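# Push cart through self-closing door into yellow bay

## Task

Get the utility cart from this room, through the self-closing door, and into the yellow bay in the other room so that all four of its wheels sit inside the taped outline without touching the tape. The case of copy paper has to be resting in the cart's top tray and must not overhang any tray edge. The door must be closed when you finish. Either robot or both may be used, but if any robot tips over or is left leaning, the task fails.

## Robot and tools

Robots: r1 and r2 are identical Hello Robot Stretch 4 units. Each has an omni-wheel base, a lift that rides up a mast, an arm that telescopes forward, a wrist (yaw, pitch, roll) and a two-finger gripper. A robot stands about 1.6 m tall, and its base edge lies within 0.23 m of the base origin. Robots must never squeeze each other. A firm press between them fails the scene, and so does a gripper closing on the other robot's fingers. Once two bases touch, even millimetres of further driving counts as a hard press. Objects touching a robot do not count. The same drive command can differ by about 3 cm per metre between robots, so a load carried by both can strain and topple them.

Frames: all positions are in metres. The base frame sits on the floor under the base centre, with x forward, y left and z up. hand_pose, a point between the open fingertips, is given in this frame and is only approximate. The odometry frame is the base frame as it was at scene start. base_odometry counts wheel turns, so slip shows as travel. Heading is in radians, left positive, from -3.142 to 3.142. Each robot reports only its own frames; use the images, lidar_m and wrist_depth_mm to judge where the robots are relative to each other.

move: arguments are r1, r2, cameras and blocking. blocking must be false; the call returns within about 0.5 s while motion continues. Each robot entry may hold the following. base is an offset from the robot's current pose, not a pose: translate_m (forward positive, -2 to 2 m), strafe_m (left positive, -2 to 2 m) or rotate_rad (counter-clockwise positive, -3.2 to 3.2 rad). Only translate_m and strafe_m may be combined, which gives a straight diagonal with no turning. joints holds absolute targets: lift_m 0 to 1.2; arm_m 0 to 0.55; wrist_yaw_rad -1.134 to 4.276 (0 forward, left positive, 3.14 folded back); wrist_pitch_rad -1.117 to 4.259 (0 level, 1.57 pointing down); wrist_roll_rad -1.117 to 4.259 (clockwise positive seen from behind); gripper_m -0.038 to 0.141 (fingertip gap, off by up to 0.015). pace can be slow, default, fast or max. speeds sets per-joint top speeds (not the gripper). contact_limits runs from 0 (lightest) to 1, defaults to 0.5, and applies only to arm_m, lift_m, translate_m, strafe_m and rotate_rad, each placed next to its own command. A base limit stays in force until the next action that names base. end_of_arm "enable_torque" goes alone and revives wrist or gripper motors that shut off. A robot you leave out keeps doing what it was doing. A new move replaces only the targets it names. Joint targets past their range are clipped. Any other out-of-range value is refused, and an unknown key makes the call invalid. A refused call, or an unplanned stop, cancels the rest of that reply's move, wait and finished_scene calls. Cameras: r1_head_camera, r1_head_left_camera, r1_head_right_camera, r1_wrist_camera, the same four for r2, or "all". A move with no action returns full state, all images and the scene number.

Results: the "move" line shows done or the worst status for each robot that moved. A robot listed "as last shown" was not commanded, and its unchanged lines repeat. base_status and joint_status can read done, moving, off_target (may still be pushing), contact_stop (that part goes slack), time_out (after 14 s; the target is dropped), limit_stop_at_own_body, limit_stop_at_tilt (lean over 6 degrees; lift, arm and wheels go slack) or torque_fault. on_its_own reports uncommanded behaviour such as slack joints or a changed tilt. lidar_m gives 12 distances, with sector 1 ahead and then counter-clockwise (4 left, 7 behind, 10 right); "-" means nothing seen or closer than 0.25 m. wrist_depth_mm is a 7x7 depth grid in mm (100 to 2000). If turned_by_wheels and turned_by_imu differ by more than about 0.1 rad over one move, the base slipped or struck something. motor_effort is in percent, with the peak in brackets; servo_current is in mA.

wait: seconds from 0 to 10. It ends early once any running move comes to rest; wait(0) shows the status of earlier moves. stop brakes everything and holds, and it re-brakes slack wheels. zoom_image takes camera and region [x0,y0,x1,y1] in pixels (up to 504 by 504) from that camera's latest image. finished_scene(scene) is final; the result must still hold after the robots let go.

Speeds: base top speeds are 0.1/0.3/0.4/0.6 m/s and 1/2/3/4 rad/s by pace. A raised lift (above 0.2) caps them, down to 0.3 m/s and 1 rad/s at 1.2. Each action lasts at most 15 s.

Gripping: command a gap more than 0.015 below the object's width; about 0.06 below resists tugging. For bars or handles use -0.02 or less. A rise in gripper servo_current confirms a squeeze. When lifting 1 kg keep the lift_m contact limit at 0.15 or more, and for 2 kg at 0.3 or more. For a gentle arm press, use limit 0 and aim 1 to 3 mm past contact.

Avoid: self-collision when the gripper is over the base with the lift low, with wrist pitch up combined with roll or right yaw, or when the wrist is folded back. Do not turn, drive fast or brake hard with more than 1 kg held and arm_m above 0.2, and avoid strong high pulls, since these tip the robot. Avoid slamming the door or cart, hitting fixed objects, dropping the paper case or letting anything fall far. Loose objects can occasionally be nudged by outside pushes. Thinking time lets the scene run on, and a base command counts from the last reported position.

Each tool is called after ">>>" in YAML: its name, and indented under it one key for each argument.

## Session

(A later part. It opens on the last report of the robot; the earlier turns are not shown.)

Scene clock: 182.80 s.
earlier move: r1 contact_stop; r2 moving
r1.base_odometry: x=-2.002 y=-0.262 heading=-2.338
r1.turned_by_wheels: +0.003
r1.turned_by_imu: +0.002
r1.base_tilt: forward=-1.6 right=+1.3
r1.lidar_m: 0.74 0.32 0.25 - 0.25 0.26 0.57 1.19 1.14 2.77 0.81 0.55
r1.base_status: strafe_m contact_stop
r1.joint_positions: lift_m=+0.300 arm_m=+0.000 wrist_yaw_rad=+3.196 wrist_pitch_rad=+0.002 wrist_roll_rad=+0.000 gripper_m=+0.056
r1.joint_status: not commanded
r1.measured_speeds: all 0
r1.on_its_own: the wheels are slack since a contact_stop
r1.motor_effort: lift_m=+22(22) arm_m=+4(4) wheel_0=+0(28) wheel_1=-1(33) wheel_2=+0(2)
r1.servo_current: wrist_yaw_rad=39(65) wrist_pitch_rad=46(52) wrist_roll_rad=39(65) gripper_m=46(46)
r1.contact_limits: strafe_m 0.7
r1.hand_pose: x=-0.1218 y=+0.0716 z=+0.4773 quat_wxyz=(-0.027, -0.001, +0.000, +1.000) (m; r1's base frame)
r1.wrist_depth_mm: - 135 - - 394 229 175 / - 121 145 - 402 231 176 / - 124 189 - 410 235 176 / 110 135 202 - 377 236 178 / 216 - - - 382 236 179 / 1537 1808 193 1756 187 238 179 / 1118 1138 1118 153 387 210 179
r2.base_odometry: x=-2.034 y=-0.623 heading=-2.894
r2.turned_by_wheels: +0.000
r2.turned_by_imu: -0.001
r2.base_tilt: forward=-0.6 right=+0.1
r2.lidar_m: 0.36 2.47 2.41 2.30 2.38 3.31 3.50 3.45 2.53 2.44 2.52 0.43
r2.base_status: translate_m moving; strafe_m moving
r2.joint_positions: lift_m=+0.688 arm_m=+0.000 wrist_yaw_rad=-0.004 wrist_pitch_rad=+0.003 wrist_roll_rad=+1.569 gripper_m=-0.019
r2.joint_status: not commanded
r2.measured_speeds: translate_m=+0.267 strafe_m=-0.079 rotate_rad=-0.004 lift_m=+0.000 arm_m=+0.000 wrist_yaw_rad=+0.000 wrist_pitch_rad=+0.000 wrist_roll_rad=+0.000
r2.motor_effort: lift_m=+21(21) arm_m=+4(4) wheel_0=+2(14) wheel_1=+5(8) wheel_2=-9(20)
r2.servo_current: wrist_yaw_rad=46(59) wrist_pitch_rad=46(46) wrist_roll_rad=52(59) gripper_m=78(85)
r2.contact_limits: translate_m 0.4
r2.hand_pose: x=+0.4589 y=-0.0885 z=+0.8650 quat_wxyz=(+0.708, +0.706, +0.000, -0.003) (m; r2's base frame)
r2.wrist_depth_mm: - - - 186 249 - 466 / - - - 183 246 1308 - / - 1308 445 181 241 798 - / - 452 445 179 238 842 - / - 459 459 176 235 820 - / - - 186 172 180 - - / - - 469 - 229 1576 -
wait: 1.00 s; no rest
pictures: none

>>> move:
  r1: {"base":{"strafe_m":-0.01},"contact_limits":{"strafe_m":1.0}}
  blocking: false

>>> wait:
  seconds: 1
  cameras: ["r1_head_camera","r1_head_right_camera","r2_head_camera"]

Scene clock: 186.60 s.
earlier move: r1 contact_stop; r2 done
move: r1 moving
r1.base_odometry: x=-2.009 y=-0.255 heading=-2.338
r1.turned_by_wheels: +0.000
r1.turned_by_imu: +0.000
r1.base_tilt: forward=-1.6 right=+1.3
r1.lidar_m: 0.60 0.30 0.25 - 0.25 0.28 0.61 1.15 1.14 2.74 0.61 0.42
r1.base_status: earlier strafe_m contact_stop (by the wheels' count: +0.000 of +0.010); strafe_m moving
r1.joint_positions: lift_m=+0.300 arm_m=+0.000 wrist_yaw_rad=+3.196 wrist_pitch_rad=+0.002 wrist_roll_rad=+0.000 gripper_m=+0.056
r1.joint_status: not commanded
r1.measured_speeds: all 0
r1.motor_effort: lift_m=+22(22) arm_m=+4(4) wheel_0=-6(8) wheel_1=+2(8) wheel_2=+1(1)
r1.servo_current: wrist_yaw_rad=39(65) wrist_pitch_rad=39(46) wrist_roll_rad=39(59) gripper_m=39(46)
r1.contact_limits: strafe_m 1
r1.hand_pose: x=-0.1218 y=+0.0716 z=+0.4773 quat_wxyz=(-0.027, -0.001, +0.000, +1.000) (m; r1's base frame)
r1.wrist_depth_mm: - 135 - - 413 236 175 / - 120 142 - 421 236 178 / - 126 162 - 430 239 179 / 108 135 210 - 394 240 180 / 213 - - - 394 242 180 / 1499 1808 194 1756 187 243 181 / 1118 1118 1118 153 364 214 181
r2.base_odometry: x=-2.174 y=-0.617 heading=-2.893
r2.turned_by_wheels: +0.000
r2.turned_by_imu: +0.001
r2.base_tilt: forward=-0.7 right=+0.1
r2.lidar_m: 0.39 2.31 2.44 2.35 2.43 3.34 3.66 3.41 2.48 2.38 2.50 0.43
r2.base_status: done
r2.joint_positions: lift_m=+0.688 arm_m=+0.000 wrist_yaw_rad=-0.004 wrist_pitch_rad=+0.003 wrist_roll_rad=+1.569 gripper_m=-0.019
r2.joint_status: not commanded
r2.measured_speeds: all 0
r2.motor_effort: lift_m=+21(21) arm_m=+4(4) wheel_0=+1(1) wheel_1=+5(5) wheel_2=-3(3)
r2.servo_current: wrist_yaw_rad=52(59) wrist_pitch_rad=46(46) wrist_roll_rad=33(59) gripper_m=72(78)
r2.contact_limits: translate_m 0.4
r2.hand_pose: x=+0.4589 y=-0.0885 z=+0.8650 quat_wxyz=(+0.708, +0.706, +0.000, -0.003) (m; r2's base frame)
r2.wrist_depth_mm: - - 1098 190 254 - - / - - - 187 249 1229 - / - 449 445 183 244 778 - / - 449 452 180 239 842 - / - 455 455 177 236 831 - / - 462 186 172 179 - - / - - 466 - 228 - -
pictures: none

Scene clock: 186.77 s.
earlier move: r1 done
r1.base_odometry: x=-2.009 y=-0.255 heading=-2.338
r1.turned_by_wheels: +0.000
r1.turned_by_imu: +0.000
r1.base_tilt: forward=-1.6 right=+1.3
r1.lidar_m: 0.58 0.30 0.25 - 0.25 0.25 0.62 1.17 1.14 2.75 0.60 0.44
r1.base_status: done
r1.joint_positions: lift_m=+0.300 arm_m=+0.000 wrist_yaw_rad=+3.196 wrist_pitch_rad=+0.002 wrist_roll_rad=+0.000 gripper_m=+0.056
r1.joint_status: not commanded
r1.measured_speeds: all 0
r1.motor_effort: lift_m=+22(22) arm_m=+4(4) wheel_0=-7(8) wheel_1=+4(8) wheel_2=+1(1)
r1.servo_current: wrist_yaw_rad=33(78) wrist_pitch_rad=46(46) wrist_roll_rad=46(59) gripper_m=39(46)
r1.contact_limits: strafe_m 1
r1.hand_pose: x=-0.1218 y=+0.0716 z=+0.4773 quat_wxyz=(-0.027, -0.001, +0.000, +1.000) (m; r1's base frame)
r1.wrist_depth_mm: - 135 - - 415 235 176 / - 119 141 - 421 237 177 / - 126 162 - 433 239 179 / 109 135 210 - 397 240 180 / 215 - - - 397 242 181 / 1464 1808 194 1756 187 242 181 / 1118 1098 1138 153 364 213 181
r2.base_odometry: x=-2.174 y=-0.617 heading=-2.893
r2.turned_by_wheels: +0.000
r2.turned_by_imu: +0.000
r2.base_tilt: forward=-0.6 right=+0.1
r2.lidar_m: 0.37 2.35 2.42 2.34 2.45 3.34 3.65 3.45 2.51 2.41 2.47 0.43
r2.base_status: done
r2.joint_positions: lift_m=+0.688 arm_m=+0.000 wrist_yaw_rad=-0.004 wrist_pitch_rad=+0.003 wrist_roll_rad=+1.569 gripper_m=-0.019
r2.joint_status: not commanded
r2.measured_speeds: all 0
r2.motor_effort: lift_m=+21(21) arm_m=+4(4) wheel_0=+1(1) wheel_1=+5(5) wheel_2=-3(4)
r2.servo_current: wrist_yaw_rad=59(59) wrist_pitch_rad=46(46) wrist_roll_rad=59(59) gripper_m=72(78)
r2.contact_limits: translate_m 0.4
r2.hand_pose: x=+0.4589 y=-0.0885 z=+0.8650 quat_wxyz=(+0.708, +0.706, +0.000, -0.003) (m; r2's base frame)
r2.wrist_depth_mm: - - 1078 191 255 - - / - - - 187 250 1229 - / - 445 449 183 244 788 - / - 455 449 180 240 831 - / - 459 455 177 235 831 - / - 462 186 173 179 - - / - - 469 - 228 - -
wait: 0.17 of 1 s (r1 has come to rest)
pictures: r1_head_camera, r1_head_right_camera, r2_head_camera
Images, in order (width x height): r1_head_camera 420x560, r1_head_right_camera 420x672, r2_head_camera 420x560.

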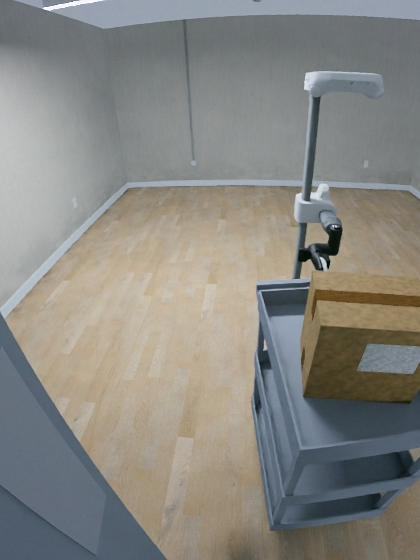

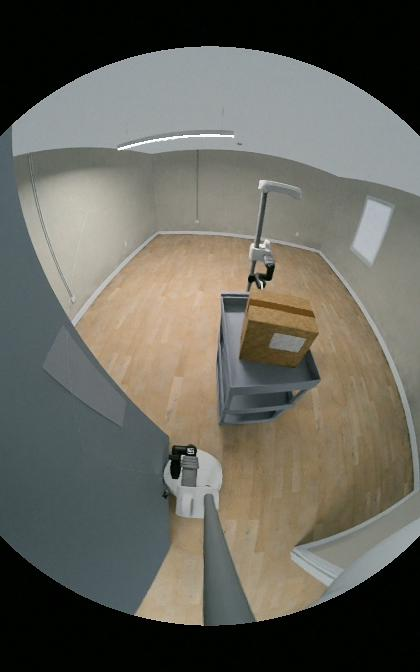

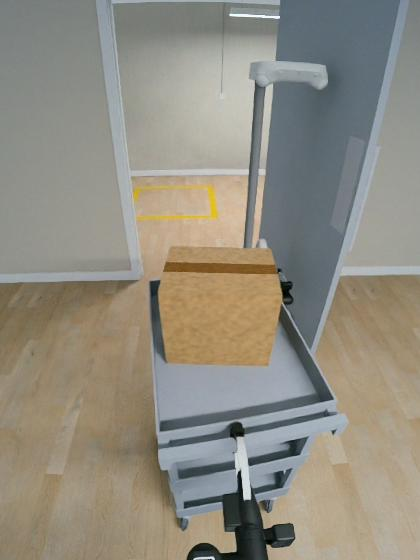

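>>> move:
  r2: {"base":{"translate_m":0.4,"strafe_m":-0.04},"contact_limits":{"translate_m":0.4},"pace":"default"}
  blocking: false

>>> wait:
  seconds: 3
  cameras: ["r1_head_camera","r1_head_right_camera","r2_head_camera"]

Scene clock: 197.97 s.
move: r2 moving
r1: as last shown
r1.base_tilt: forward=-1.6 right=+1.2
r1.lidar_m: 0.56 0.31 0.25 - 0.25 0.27 0.63 1.16 1.14 2.75 0.57 0.41
r1.motor_effort: lift_m=+22(22) arm_m=+4(4) wheel_0=-7(7) wheel_1=+4(4) wheel_2=+0(1)
r1.servo_current: wrist_yaw_rad=39(59) wrist_pitch_rad=46(46) wrist_roll_rad=46(59) gripper_m=46(46)
r1.contact_limits: strafe_m 1
r1.wrist_depth_mm: - 135 - - 413 233 176 / - 120 142 - 424 237 178 / - 126 162 - 430 238 179 / 109 135 209 - 392 241 181 / 215 - - - 397 243 181 / 1499 1756 193 1708 188 243 181 / 1118 1098 1118 154 362 214 181
r2.base_odometry: x=-2.206 y=-0.622 heading=-2.894
r2.turned_by_wheels: +0.000
r2.turned_by_imu: +0.000
r2.base_tilt: forward=-0.7 right=+0.0
r2.lidar_m: 0.35 2.29 2.45 2.34 2.45 3.35 3.68 3.41 2.49 2.39 2.49 0.45
r2.base_status: translate_m moving; strafe_m moving
r2.joint_positions: lift_m=+0.688 arm_m=+0.000 wrist_yaw_rad=-0.004 wrist_pitch_rad=+0.003 wrist_roll_rad=+1.569 gripper_m=-0.019
r2.joint_status: not commanded
r2.measured_speeds: translate_m=+0.121 strafe_m=-0.011 rotate_rad=-0.004 lift_m=+0.000 arm_m=+0.000 wrist_yaw_rad=+0.000 wrist_pitch_rad=+0.000 wrist_roll_rad=+0.000
r2.motor_effort: lift_m=+21(21) arm_m=+4(4) wheel_0=+7(10) wheel_1=+7(9) wheel_2=-16(18)
r2.servo_current: wrist_yaw_rad=59(59) wrist_pitch_rad=46(46) wrist_roll_rad=52(52) gripper_m=65(78)
r2.contact_limits: translate_m 0.4
r2.hand_pose: x=+0.4589 y=-0.0885 z=+0.8650 quat_wxyz=(+0.708, +0.706, +0.000, -0.003) (m; r2's base frame)
r2.wrist_depth_mm: - - 1060 192 256 - - / - - - 188 251 1182 - / - 445 449 183 245 778 - / - 452 452 180 240 842 - / - 459 459 177 235 831 - / - 462 186 172 181 - - / - 123 466 - 226 - -
pictures: none

Scene clock: 200.30 s.
earlier move: r2 done
r1.base_odometry: x=-2.009 y=-0.255 heading=-2.337
r1.turned_by_wheels: +0.000
r1.turned_by_imu: +0.005
r1.base_tilt: forward=-1.6 right=+1.3
r1.lidar_m: 5.08 0.30 0.25 - 0.25 0.26 0.63 1.16 1.14 0.35 0.25 0.25
r1.base_status: not commanded
r1.joint_positions: lift_m=+0.300 arm_m=+0.000 wrist_yaw_rad=+3.196 wrist_pitch_rad=+0.002 wrist_roll_rad=+0.000 gripper_m=+0.056
r1.joint_status: not commanded
r1.measured_speeds: all 0
r1.motor_effort: lift_m=+21(22) arm_m=-4(4) wheel_0=-4(15) wheel_1=+5(6) wheel_2=+1(21)
r1.servo_current: wrist_yaw_rad=59(65) wrist_pitch_rad=46(52) wrist_roll_rad=46(65) gripper_m=46(46)
r1.contact_limits: strafe_m 1
r1.hand_pose: x=-0.1218 y=+0.0716 z=+0.4774 quat_wxyz=(-0.027, -0.001, +0.000, +1.000) (m; r1's base frame)
r1.wrist_depth_mm: - 135 - - 418 236 175 / - 120 143 - 421 236 177 / - 125 177 - 433 238 179 / 109 135 211 - 394 241 180 / 215 - - - 397 241 181 / 1499 1756 193 1756 188 242 181 / 1138 1118 1138 153 364 213 181
r2.base_odometry: x=-2.572 y=-0.676 heading=-2.893
r2.turned_by_wheels: +0.001
r2.turned_by_imu: +0.255
r2.base_tilt: forward=-0.7 right=+0.1
r2.lidar_m: 0.43 2.21 2.29 2.26 2.65 3.92 3.93 2.84 2.45 2.45 1.14 0.37
r2.base_status: done
r2.joint_positions: lift_m=+0.688 arm_m=+0.000 wrist_yaw_rad=+0.006 wrist_pitch_rad=+0.008 wrist_roll_rad=+1.570 gripper_m=-0.020
r2.joint_status: not commanded
r2.measured_speeds: all 0
r2.motor_effort: lift_m=+20(21) arm_m=-5(14) wheel_0=+6(15) wheel_1=+3(14) wheel_2=-6(22)
r2.servo_current: wrist_yaw_rad=59(65) wrist_pitch_rad=46(59) wrist_roll_rad=46(52) gripper_m=52(78)
r2.contact_limits: translate_m 0.4
r2.hand_pose: x=+0.4599 y=-0.0857 z=+0.8638 quat_wxyz=(+0.708, +0.707, +0.005, -0.001) (m; r2's base frame)
r2.wrist_depth_mm: 1537 336 340 102 156 - - / - 370 370 107 167 - - / - 427 421 115 183 - - / 1618 496 488 128 201 - - / - - - 142 224 1756 - / - - 182 164 178 1618 484 / - 124 - - - 1661 1160
wait: 2.33 of 3 s (r2 has come to rest)
pictures: r1_head_camera, r1_head_right_camera, r2_head_camera
Images, in order (width x height): r1_head_camera 420x560, r1_head_right_camera 420x672, r2_head_camera 420x560.

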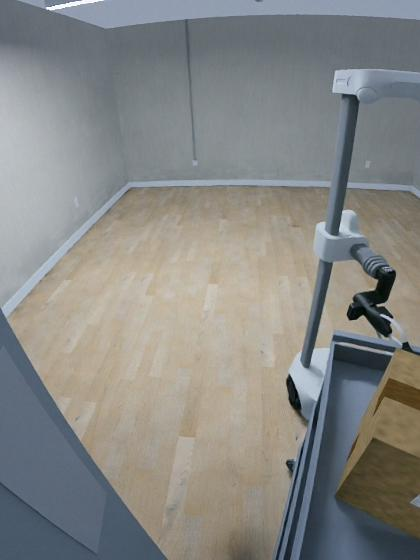

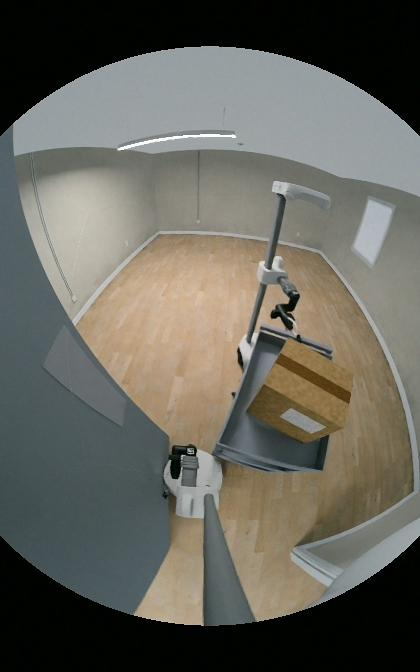

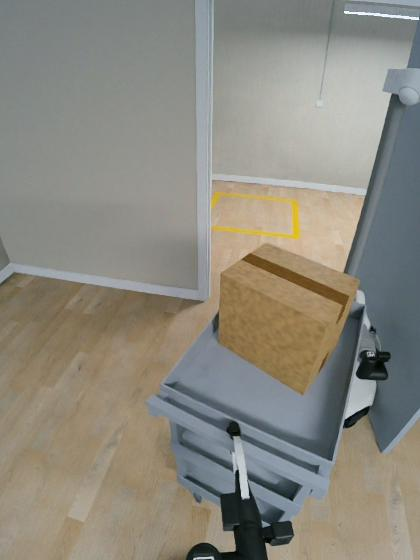

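>>> move:
  r2: {"base":{"translate_m":-0.4},"contact_limits":{"translate_m":0.4},"pace":"default"}
  blocking: false

>>> wait:
  seconds: 4
  cameras: ["r1_head_right_camera","r2_head_camera"]

Scene clock: 207.83 s.
move: r2 moving
r1: as last shown
r1.turned_by_imu: +0.000
r1.lidar_m: 5.06 0.30 0.25 - 0.25 0.25 0.64 1.18 1.14 0.38 0.25 0.25
r1.motor_effort: lift_m=+21(21) arm_m=-4(4) wheel_0=-4(4) wheel_1=+6(6) wheel_2=+1(1)
r1.servo_current: wrist_yaw_rad=33(65) wrist_pitch_rad=39(46) wrist_roll_rad=52(59) gripper_m=39(52)
r1.contact_limits: strafe_m 1
r1.wrist_depth_mm: - 135 - - 418 235 176 / - 120 142 - 427 237 177 / - 125 176 - 427 239 179 / 109 135 211 - 397 240 180 / 214 - - - 397 241 181 / 1499 1756 193 1756 188 243 181 / 1118 1118 1118 153 364 213 181
r2.base_odometry: x=-2.542 y=-0.669 heading=-2.894
r2.turned_by_wheels: -0.001
r2.turned_by_imu: -0.001
r2.base_tilt: forward=-0.7 right=+0.1
r2.lidar_m: 0.44 2.25 2.29 2.31 2.64 3.89 3.90 2.88 2.45 2.44 1.14 0.37
r2.base_status: translate_m moving
r2.joint_positions: lift_m=+0.688 arm_m=+0.000 wrist_yaw_rad=-0.001 wrist_pitch_rad=+0.008 wrist_roll_rad=+1.570 gripper_m=-0.020
r2.joint_status: not commanded
r2.measured_speeds: translate_m=-0.122 strafe_m=-0.002 rotate_rad=-0.006 lift_m=+0.000 arm_m=+0.000 wrist_yaw_rad=-0.028 wrist_pitch_rad=+0.000 wrist_roll_rad=+0.000
r2.motor_effort: lift_m=+20(20) arm_m=-5(5) wheel_0=-13(13) wheel_1=-9(11) wheel_2=+13(16)
r2.servo_current: wrist_yaw_rad=46(59) wrist_pitch_rad=46(52) wrist_roll_rad=52(52) gripper_m=59(59)
r2.contact_limits: translate_m 0.4
r2.hand_pose: x=+0.4593 y=-0.0877 z=+0.8638 quat_wxyz=(+0.708, +0.707, +0.002, -0.003) (m; r2's base frame)
r2.wrist_depth_mm: - 351 353 107 164 - - / 1661 373 375 119 176 - - / - 430 421 126 191 - - / 1756 488 477 136 208 - - / - - 539 150 226 1661 - / - - 182 169 178 1499 480 / - 123 - - - 1537 1205
pictures: none

Scene clock: 210.17 s.
earlier move: r2 done
r1.base_odometry: x=-2.009 y=-0.255 heading=-2.337
r1.turned_by_wheels: +0.000
r1.turned_by_imu: +0.000
r1.base_tilt: forward=-1.6 right=+1.3
r1.lidar_m: 0.94 0.30 0.25 - 0.25 0.25 0.64 1.16 1.13 2.75 0.64 0.49
r1.base_status: not commanded
r1.joint_positions: lift_m=+0.300 arm_m=+0.000 wrist_yaw_rad=+3.196 wrist_pitch_rad=+0.002 wrist_roll_rad=+0.000 gripper_m=+0.056
r1.joint_status: not commanded
r1.measured_speeds: all 0
r1.motor_effort: lift_m=+21(21) arm_m=-4(4) wheel_0=-4(4) wheel_1=+6(6) wheel_2=+1(1)
r1.servo_current: wrist_yaw_rad=59(72) wrist_pitch_rad=46(46) wrist_roll_rad=33(72) gripper_m=46(52)
r1.contact_limits: strafe_m 1
r1.hand_pose: x=-0.1218 y=+0.0716 z=+0.4774 quat_wxyz=(-0.027, -0.001, +0.000, +1.000) (m; r1's base frame)
r1.wrist_depth_mm: - 135 - - 415 235 175 / - 120 142 - 424 236 177 / - 125 177 - 430 239 178 / 109 135 210 - 397 241 180 / 215 - - - 399 242 181 / 1499 1808 194 1756 188 243 181 / 1118 1118 1118 153 362 214 181
r2.base_odometry: x=-2.184 y=-0.578 heading=-2.893
r2.turned_by_wheels: +0.001
r2.turned_by_imu: +0.002
r2.base_tilt: forward=-0.7 right=+0.1
r2.lidar_m: 0.41 0.46 2.38 2.41 2.75 3.52 3.55 2.77 2.36 2.36 2.66 0.42
r2.base_status: done
r2.joint_positions: lift_m=+0.688 arm_m=+0.000 wrist_yaw_rad=+0.003 wrist_pitch_rad=+0.008 wrist_roll_rad=+1.570 gripper_m=-0.020
r2.joint_status: not commanded
r2.measured_speeds: all 0
r2.motor_effort: lift_m=+20(21) arm_m=-5(5) wheel_0=+1(19) wheel_1=-2(11) wheel_2=+4(20)
r2.servo_current: wrist_yaw_rad=59(59) wrist_pitch_rad=46(59) wrist_roll_rad=46(59) gripper_m=46(59)
r2.contact_limits: translate_m 0.4
r2.hand_pose: x=+0.4597 y=-0.0865 z=+0.8638 quat_wxyz=(+0.708, +0.707, +0.004, -0.002) (m; r2's base frame)
r2.wrist_depth_mm: - - - 135 191 - - / - 410 399 141 200 - - / - 407 410 147 208 - - / - 459 442 156 218 - - / - - 488 164 229 - - / - - 187 171 179 1708 - / - - - - - 1661 469
wait: 2.33 of 4 s (r2 has come to rest)
pictures: r1_head_right_camera, r2_head_camera
Images, in order (width x height): r1_head_right_camera 420x672, r2_head_camera 420x560.

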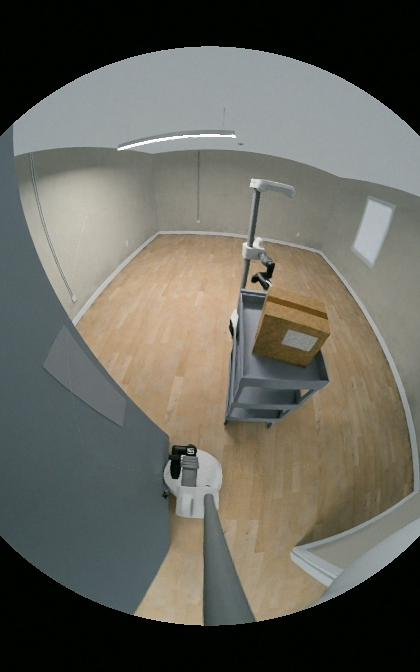

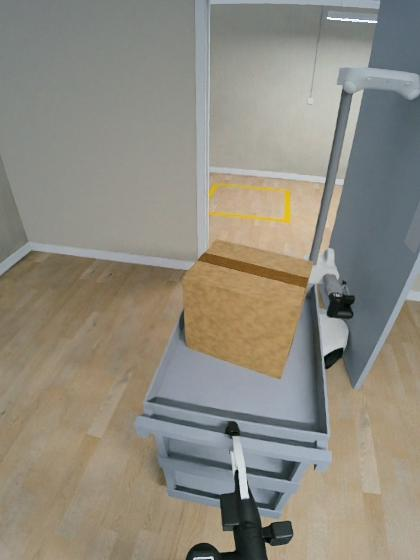

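>>> move:
  r2: {"base":{"rotate_rad":-0.2},"pace":"default"}
  blocking: false

>>> wait:
  seconds: 2

>>> move:
  r2: {"base":{"translate_m":0.3},"contact_limits":{"translate_m":0.35},"pace":"default"}
  blocking: false

>>> wait:
  seconds: 3
  cameras: ["r1_head_right_camera","r2_head_camera"]

Scene clock: 230.17 s.
move: r2 moving
r1: as last shown
r1.lidar_m: 0.90 0.31 0.25 - 0.25 0.26 0.62 1.14 1.13 2.75 0.63 0.47
r1.servo_current: wrist_yaw_rad=52(52) wrist_pitch_rad=39(52) wrist_roll_rad=39(52) gripper_m=39(46)
r1.contact_limits: strafe_m 1
r1.wrist_depth_mm: - 135 - - 415 235 175 / - 120 142 - 424 237 177 / - 125 177 - 433 239 179 / 109 135 211 - 397 240 179 / 215 - - - 397 243 181 / 1464 1808 194 1756 188 243 181 / 1098 1118 1118 153 366 214 180
r2.base_odometry: x=-2.184 y=-0.578 heading=-3.074
r2.turned_by_wheels: -0.182
r2.turned_by_imu: -0.176
r2.base_tilt: forward=-0.6 right=+0.0
r2.lidar_m: 0.41 0.41 2.46 2.39 2.54 3.61 3.58 3.11 2.39 2.36 2.51 0.44
r2.base_status: rotate_rad moving
r2.joint_positions: lift_m=+0.688 arm_m=+0.000 wrist_yaw_rad=+0.009 wrist_pitch_rad=+0.008 wrist_roll_rad=+1.570 gripper_m=-0.020
r2.joint_status: not commanded
r2.measured_speeds: translate_m=-0.001 strafe_m=-0.001 rotate_rad=-0.289 lift_m=+0.000 arm_m=+0.000 wrist_yaw_rad=+0.000 wrist_pitch_rad=+0.000 wrist_roll_rad=+0.000
r2.motor_effort: lift_m=+20(20) arm_m=-5(5) wheel_0=+8(15) wheel_1=+3(11) wheel_2=+11(13)
r2.servo_current: wrist_yaw_rad=52(78) wrist_pitch_rad=52(52) wrist_roll_rad=39(59) gripper_m=52(65)
r2.hand_pose: x=+0.4602 y=-0.0847 z=+0.8638 quat_wxyz=(+0.708, +0.707, +0.006, +0.001) (m; r2's base frame)
r2.wrist_depth_mm: - - - 159 218 224 226 / - 1430 - 161 221 1138 525 / - - - 164 224 798 - / - 433 427 167 228 831 - / - 459 449 170 230 854 - / - - 187 172 179 - - / - - 496 - - - -
pictures: none

Scene clock: 230.70 s.
earlier move: r2 done
r1.base_odometry: x=-2.009 y=-0.255 heading=-2.337
r1.turned_by_wheels: +0.000
r1.turned_by_imu: +0.000
r1.base_tilt: forward=-1.6 right=+1.2
r1.lidar_m: 0.85 0.31 0.25 - 0.25 0.26 0.62 1.13 1.10 2.74 0.65 0.51
r1.base_status: not commanded
r1.joint_positions: lift_m=+0.300 arm_m=+0.000 wrist_yaw_rad=+3.196 wrist_pitch_rad=+0.002 wrist_roll_rad=+0.000 gripper_m=+0.056
r1.joint_status: not commanded
r1.measured_speeds: all 0
r1.motor_effort: lift_m=+21(21) arm_m=-4(4) wheel_0=-4(4) wheel_1=+6(6) wheel_2=+1(1)
r1.servo_current: wrist_yaw_rad=72(72) wrist_pitch_rad=46(52) wrist_roll_rad=46(72) gripper_m=46(46)
r1.contact_limits: strafe_m 1
r1.hand_pose: x=-0.1218 y=+0.0716 z=+0.4774 quat_wxyz=(-0.027, -0.001, +0.000, +1.000) (m; r1's base frame)
r1.wrist_depth_mm: - 134 - - 415 235 176 / - 120 143 - 427 236 177 / - 125 176 - 430 239 178 / 109 135 211 - 394 240 180 / 215 - - - 397 241 181 / 1499 1756 194 1756 187 242 181 / 1118 1118 1098 153 364 213 181
r2.base_odometry: x=-2.184 y=-0.578 heading=-3.092
r2.turned_by_wheels: -0.017
r2.turned_by_imu: -0.017
r2.base_tilt: forward=-0.7 right=+0.1
r2.lidar_m: 0.39 0.42 2.48 2.39 2.55 3.65 3.57 3.16 2.41 2.35 2.50 0.42
r2.base_status: done
r2.joint_positions: lift_m=+0.688 arm_m=+0.000 wrist_yaw_rad=+0.002 wrist_pitch_rad=+0.008 wrist_roll_rad=+1.570 gripper_m=-0.020
r2.joint_status: not commanded
r2.measured_speeds: all 0
r2.motor_effort: lift_m=+20(21) arm_m=-5(6) wheel_0=+7(15) wheel_1=+3(11) wheel_2=+2(13)
r2.servo_current: wrist_yaw_rad=46(78) wrist_pitch_rad=52(52) wrist_roll_rad=52(59) gripper_m=52(65)
r2.hand_pose: x=+0.4596 y=-0.0867 z=+0.8638 quat_wxyz=(+0.708, +0.707, +0.004, -0.002) (m; r2's base frame)
r2.wrist_depth_mm: - - - 170 224 238 1042 / - - - 171 230 1098 469 / - - - 171 231 809 - / - 488 430 232 233 842 - / - 445 445 171 233 831 - / - 462 186 172 178 - - / - - 473 - - - -
wait: 0.53 of 2 s (r2 has come to rest)
pictures: none

Scene clock: 231.20 s.
move: r2 moving
r1: as last shown
r1.base_tilt: forward=-1.6 right=+1.3
r1.lidar_m: 0.80 0.30 0.25 - 0.25 0.25 0.60 1.18 1.16 2.75 0.61 0.45
r1.motor_effort: lift_m=+21(21) arm_m=-4(4) wheel_0=-4(5) wheel_1=+6(6) wheel_2=+1(1)
r1.servo_current: wrist_yaw_rad=59(72) wrist_pitch_rad=39(46) wrist_roll_rad=46(65) gripper_m=39(46)
r1.contact_limits: strafe_m 1
r1.wrist_depth_mm: - 135 - - 418 235 176 / - 120 142 - 424 237 177 / - 125 176 - 433 239 178 / 109 136 210 - 397 240 180 / 216 - - - 397 243 181 / 1430 1808 194 1756 188 242 182 / 1138 1138 1118 153 366 214 181
r2.base_odometry: x=-2.215 y=-0.580 heading=-3.092
r2.turned_by_wheels: +0.000
r2.turned_by_imu: +0.000
r2.base_tilt: forward=-0.7 right=+0.1
r2.lidar_m: 0.38 0.41 2.46 2.40 2.54 3.65 3.61 3.15 2.40 2.35 2.48 0.43
r2.base_status: translate_m moving
r2.joint_positions: lift_m=+0.688 arm_m=+0.000 wrist_yaw_rad=-0.004 wrist_pitch_rad=+0.008 wrist_roll_rad=+1.570 gripper_m=-0.020
r2.joint_status: not commanded
r2.measured_speeds: translate_m=+0.121 strafe_m=+0.000 rotate_rad=-0.001 lift_m=+0.000 arm_m=+0.000 wrist_yaw_rad=+0.000 wrist_pitch_rad=+0.000 wrist_roll_rad=+0.000
r2.motor_effort: lift_m=+20(21) arm_m=+4(5) wheel_0=+10(15) wheel_1=+8(10) wheel_2=-19(19)
r2.servo_current: wrist_yaw_rad=52(52) wrist_pitch_rad=46(59) wrist_roll_rad=59(59) gripper_m=52(59)
r2.contact_limits: translate_m 0.35
r2.hand_pose: x=+0.4589 y=-0.0885 z=+0.8638 quat_wxyz=(+0.708, +0.707, +0.001, -0.004) (m; r2's base frame)
r2.wrist_depth_mm: - - 1060 172 228 240 241 / - - - 172 233 1078 1042 / - - - 172 233 854 - / - - 433 232 233 842 - / - 442 436 172 232 831 - / - 455 186 172 179 - - / - - 466 - 232 - -
pictures: none

Scene clock: 233.17 s.
earlier move: r2 done
r1.base_odometry: x=-2.009 y=-0.255 heading=-2.337
r1.turned_by_wheels: +0.000
r1.turned_by_imu: +0.000
r1.base_tilt: forward=-1.6 right=+1.3
r1.lidar_m: 0.77 0.29 0.25 - 0.25 0.26 0.62 1.15 1.15 0.72 0.26 0.30
r1.base_status: not commanded
r1.joint_positions: lift_m=+0.300 arm_m=+0.000 wrist_yaw_rad=+3.196 wrist_pitch_rad=+0.002 wrist_roll_rad=+0.000 gripper_m=+0.056
r1.joint_status: not commanded
r1.measured_speeds: all 0
r1.motor_effort: lift_m=+21(21) arm_m=-4(4) wheel_0=-4(5) wheel_1=+6(6) wheel_2=+1(1)
r1.servo_current: wrist_yaw_rad=52(72) wrist_pitch_rad=39(52) wrist_roll_rad=46(65) gripper_m=39(46)
r1.contact_limits: strafe_m 1
r1.hand_pose: x=-0.1218 y=+0.0716 z=+0.4774 quat_wxyz=(-0.027, -0.001, +0.000, +1.000) (m; r1's base frame)
r1.wrist_depth_mm: - 135 - - 415 235 175 / - 120 143 - 424 237 177 / - 125 177 - 433 240 178 / 109 135 211 - 397 240 180 / 215 - - - 397 241 181 / 1499 1808 194 1708 187 242 181 / 1118 1118 1118 153 364 214 181
r2.base_odometry: x=-2.484 y=-0.593 heading=-3.092
r2.turned_by_wheels: +0.000
r2.turned_by_imu: -0.002
r2.base_tilt: forward=-0.7 right=+0.0
r2.lidar_m: 0.38 0.39 2.41 2.38 2.53 3.65 3.89 3.20 2.42 2.38 2.52 0.44
r2.base_status: done
r2.joint_positions: lift_m=+0.688 arm_m=+0.000 wrist_yaw_rad=-0.011 wrist_pitch_rad=+0.008 wrist_roll_rad=+1.570 gripper_m=-0.020
r2.joint_status: not commanded
r2.measured_speeds: all 0
r2.motor_effort: lift_m=+20(21) arm_m=+4(5) wheel_0=-1(15) wheel_1=+2(10) wheel_2=-4(24)
r2.servo_current: wrist_yaw_rad=72(85) wrist_pitch_rad=46(59) wrist_roll_rad=52(59) gripper_m=52(59)
r2.contact_limits: translate_m 0.35
r2.hand_pose: x=+0.4582 y=-0.0907 z=+0.8638 quat_wxyz=(+0.707, +0.707, -0.001, -0.007) (m; r2's base frame)
r2.wrist_depth_mm: - - - 185 247 255 257 / - - - 183 244 1078 866 / 1098 - - 180 241 1060 - / 1756 - 462 178 237 831 - / 1756 439 442 176 235 831 - / - 445 186 173 179 - - / - 124 459 - 229 - -
wait: 1.97 of 3 s (r2 has come to rest)
pictures: r1_head_right_camera, r2_head_camera
Images, in order (width x height): r1_head_right_camera 420x672, r2_head_camera 420x560.

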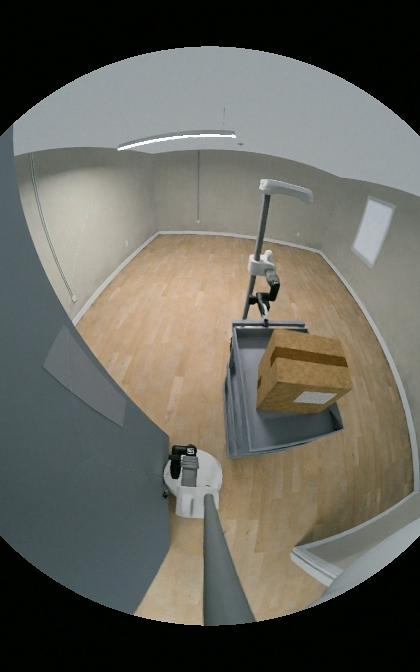

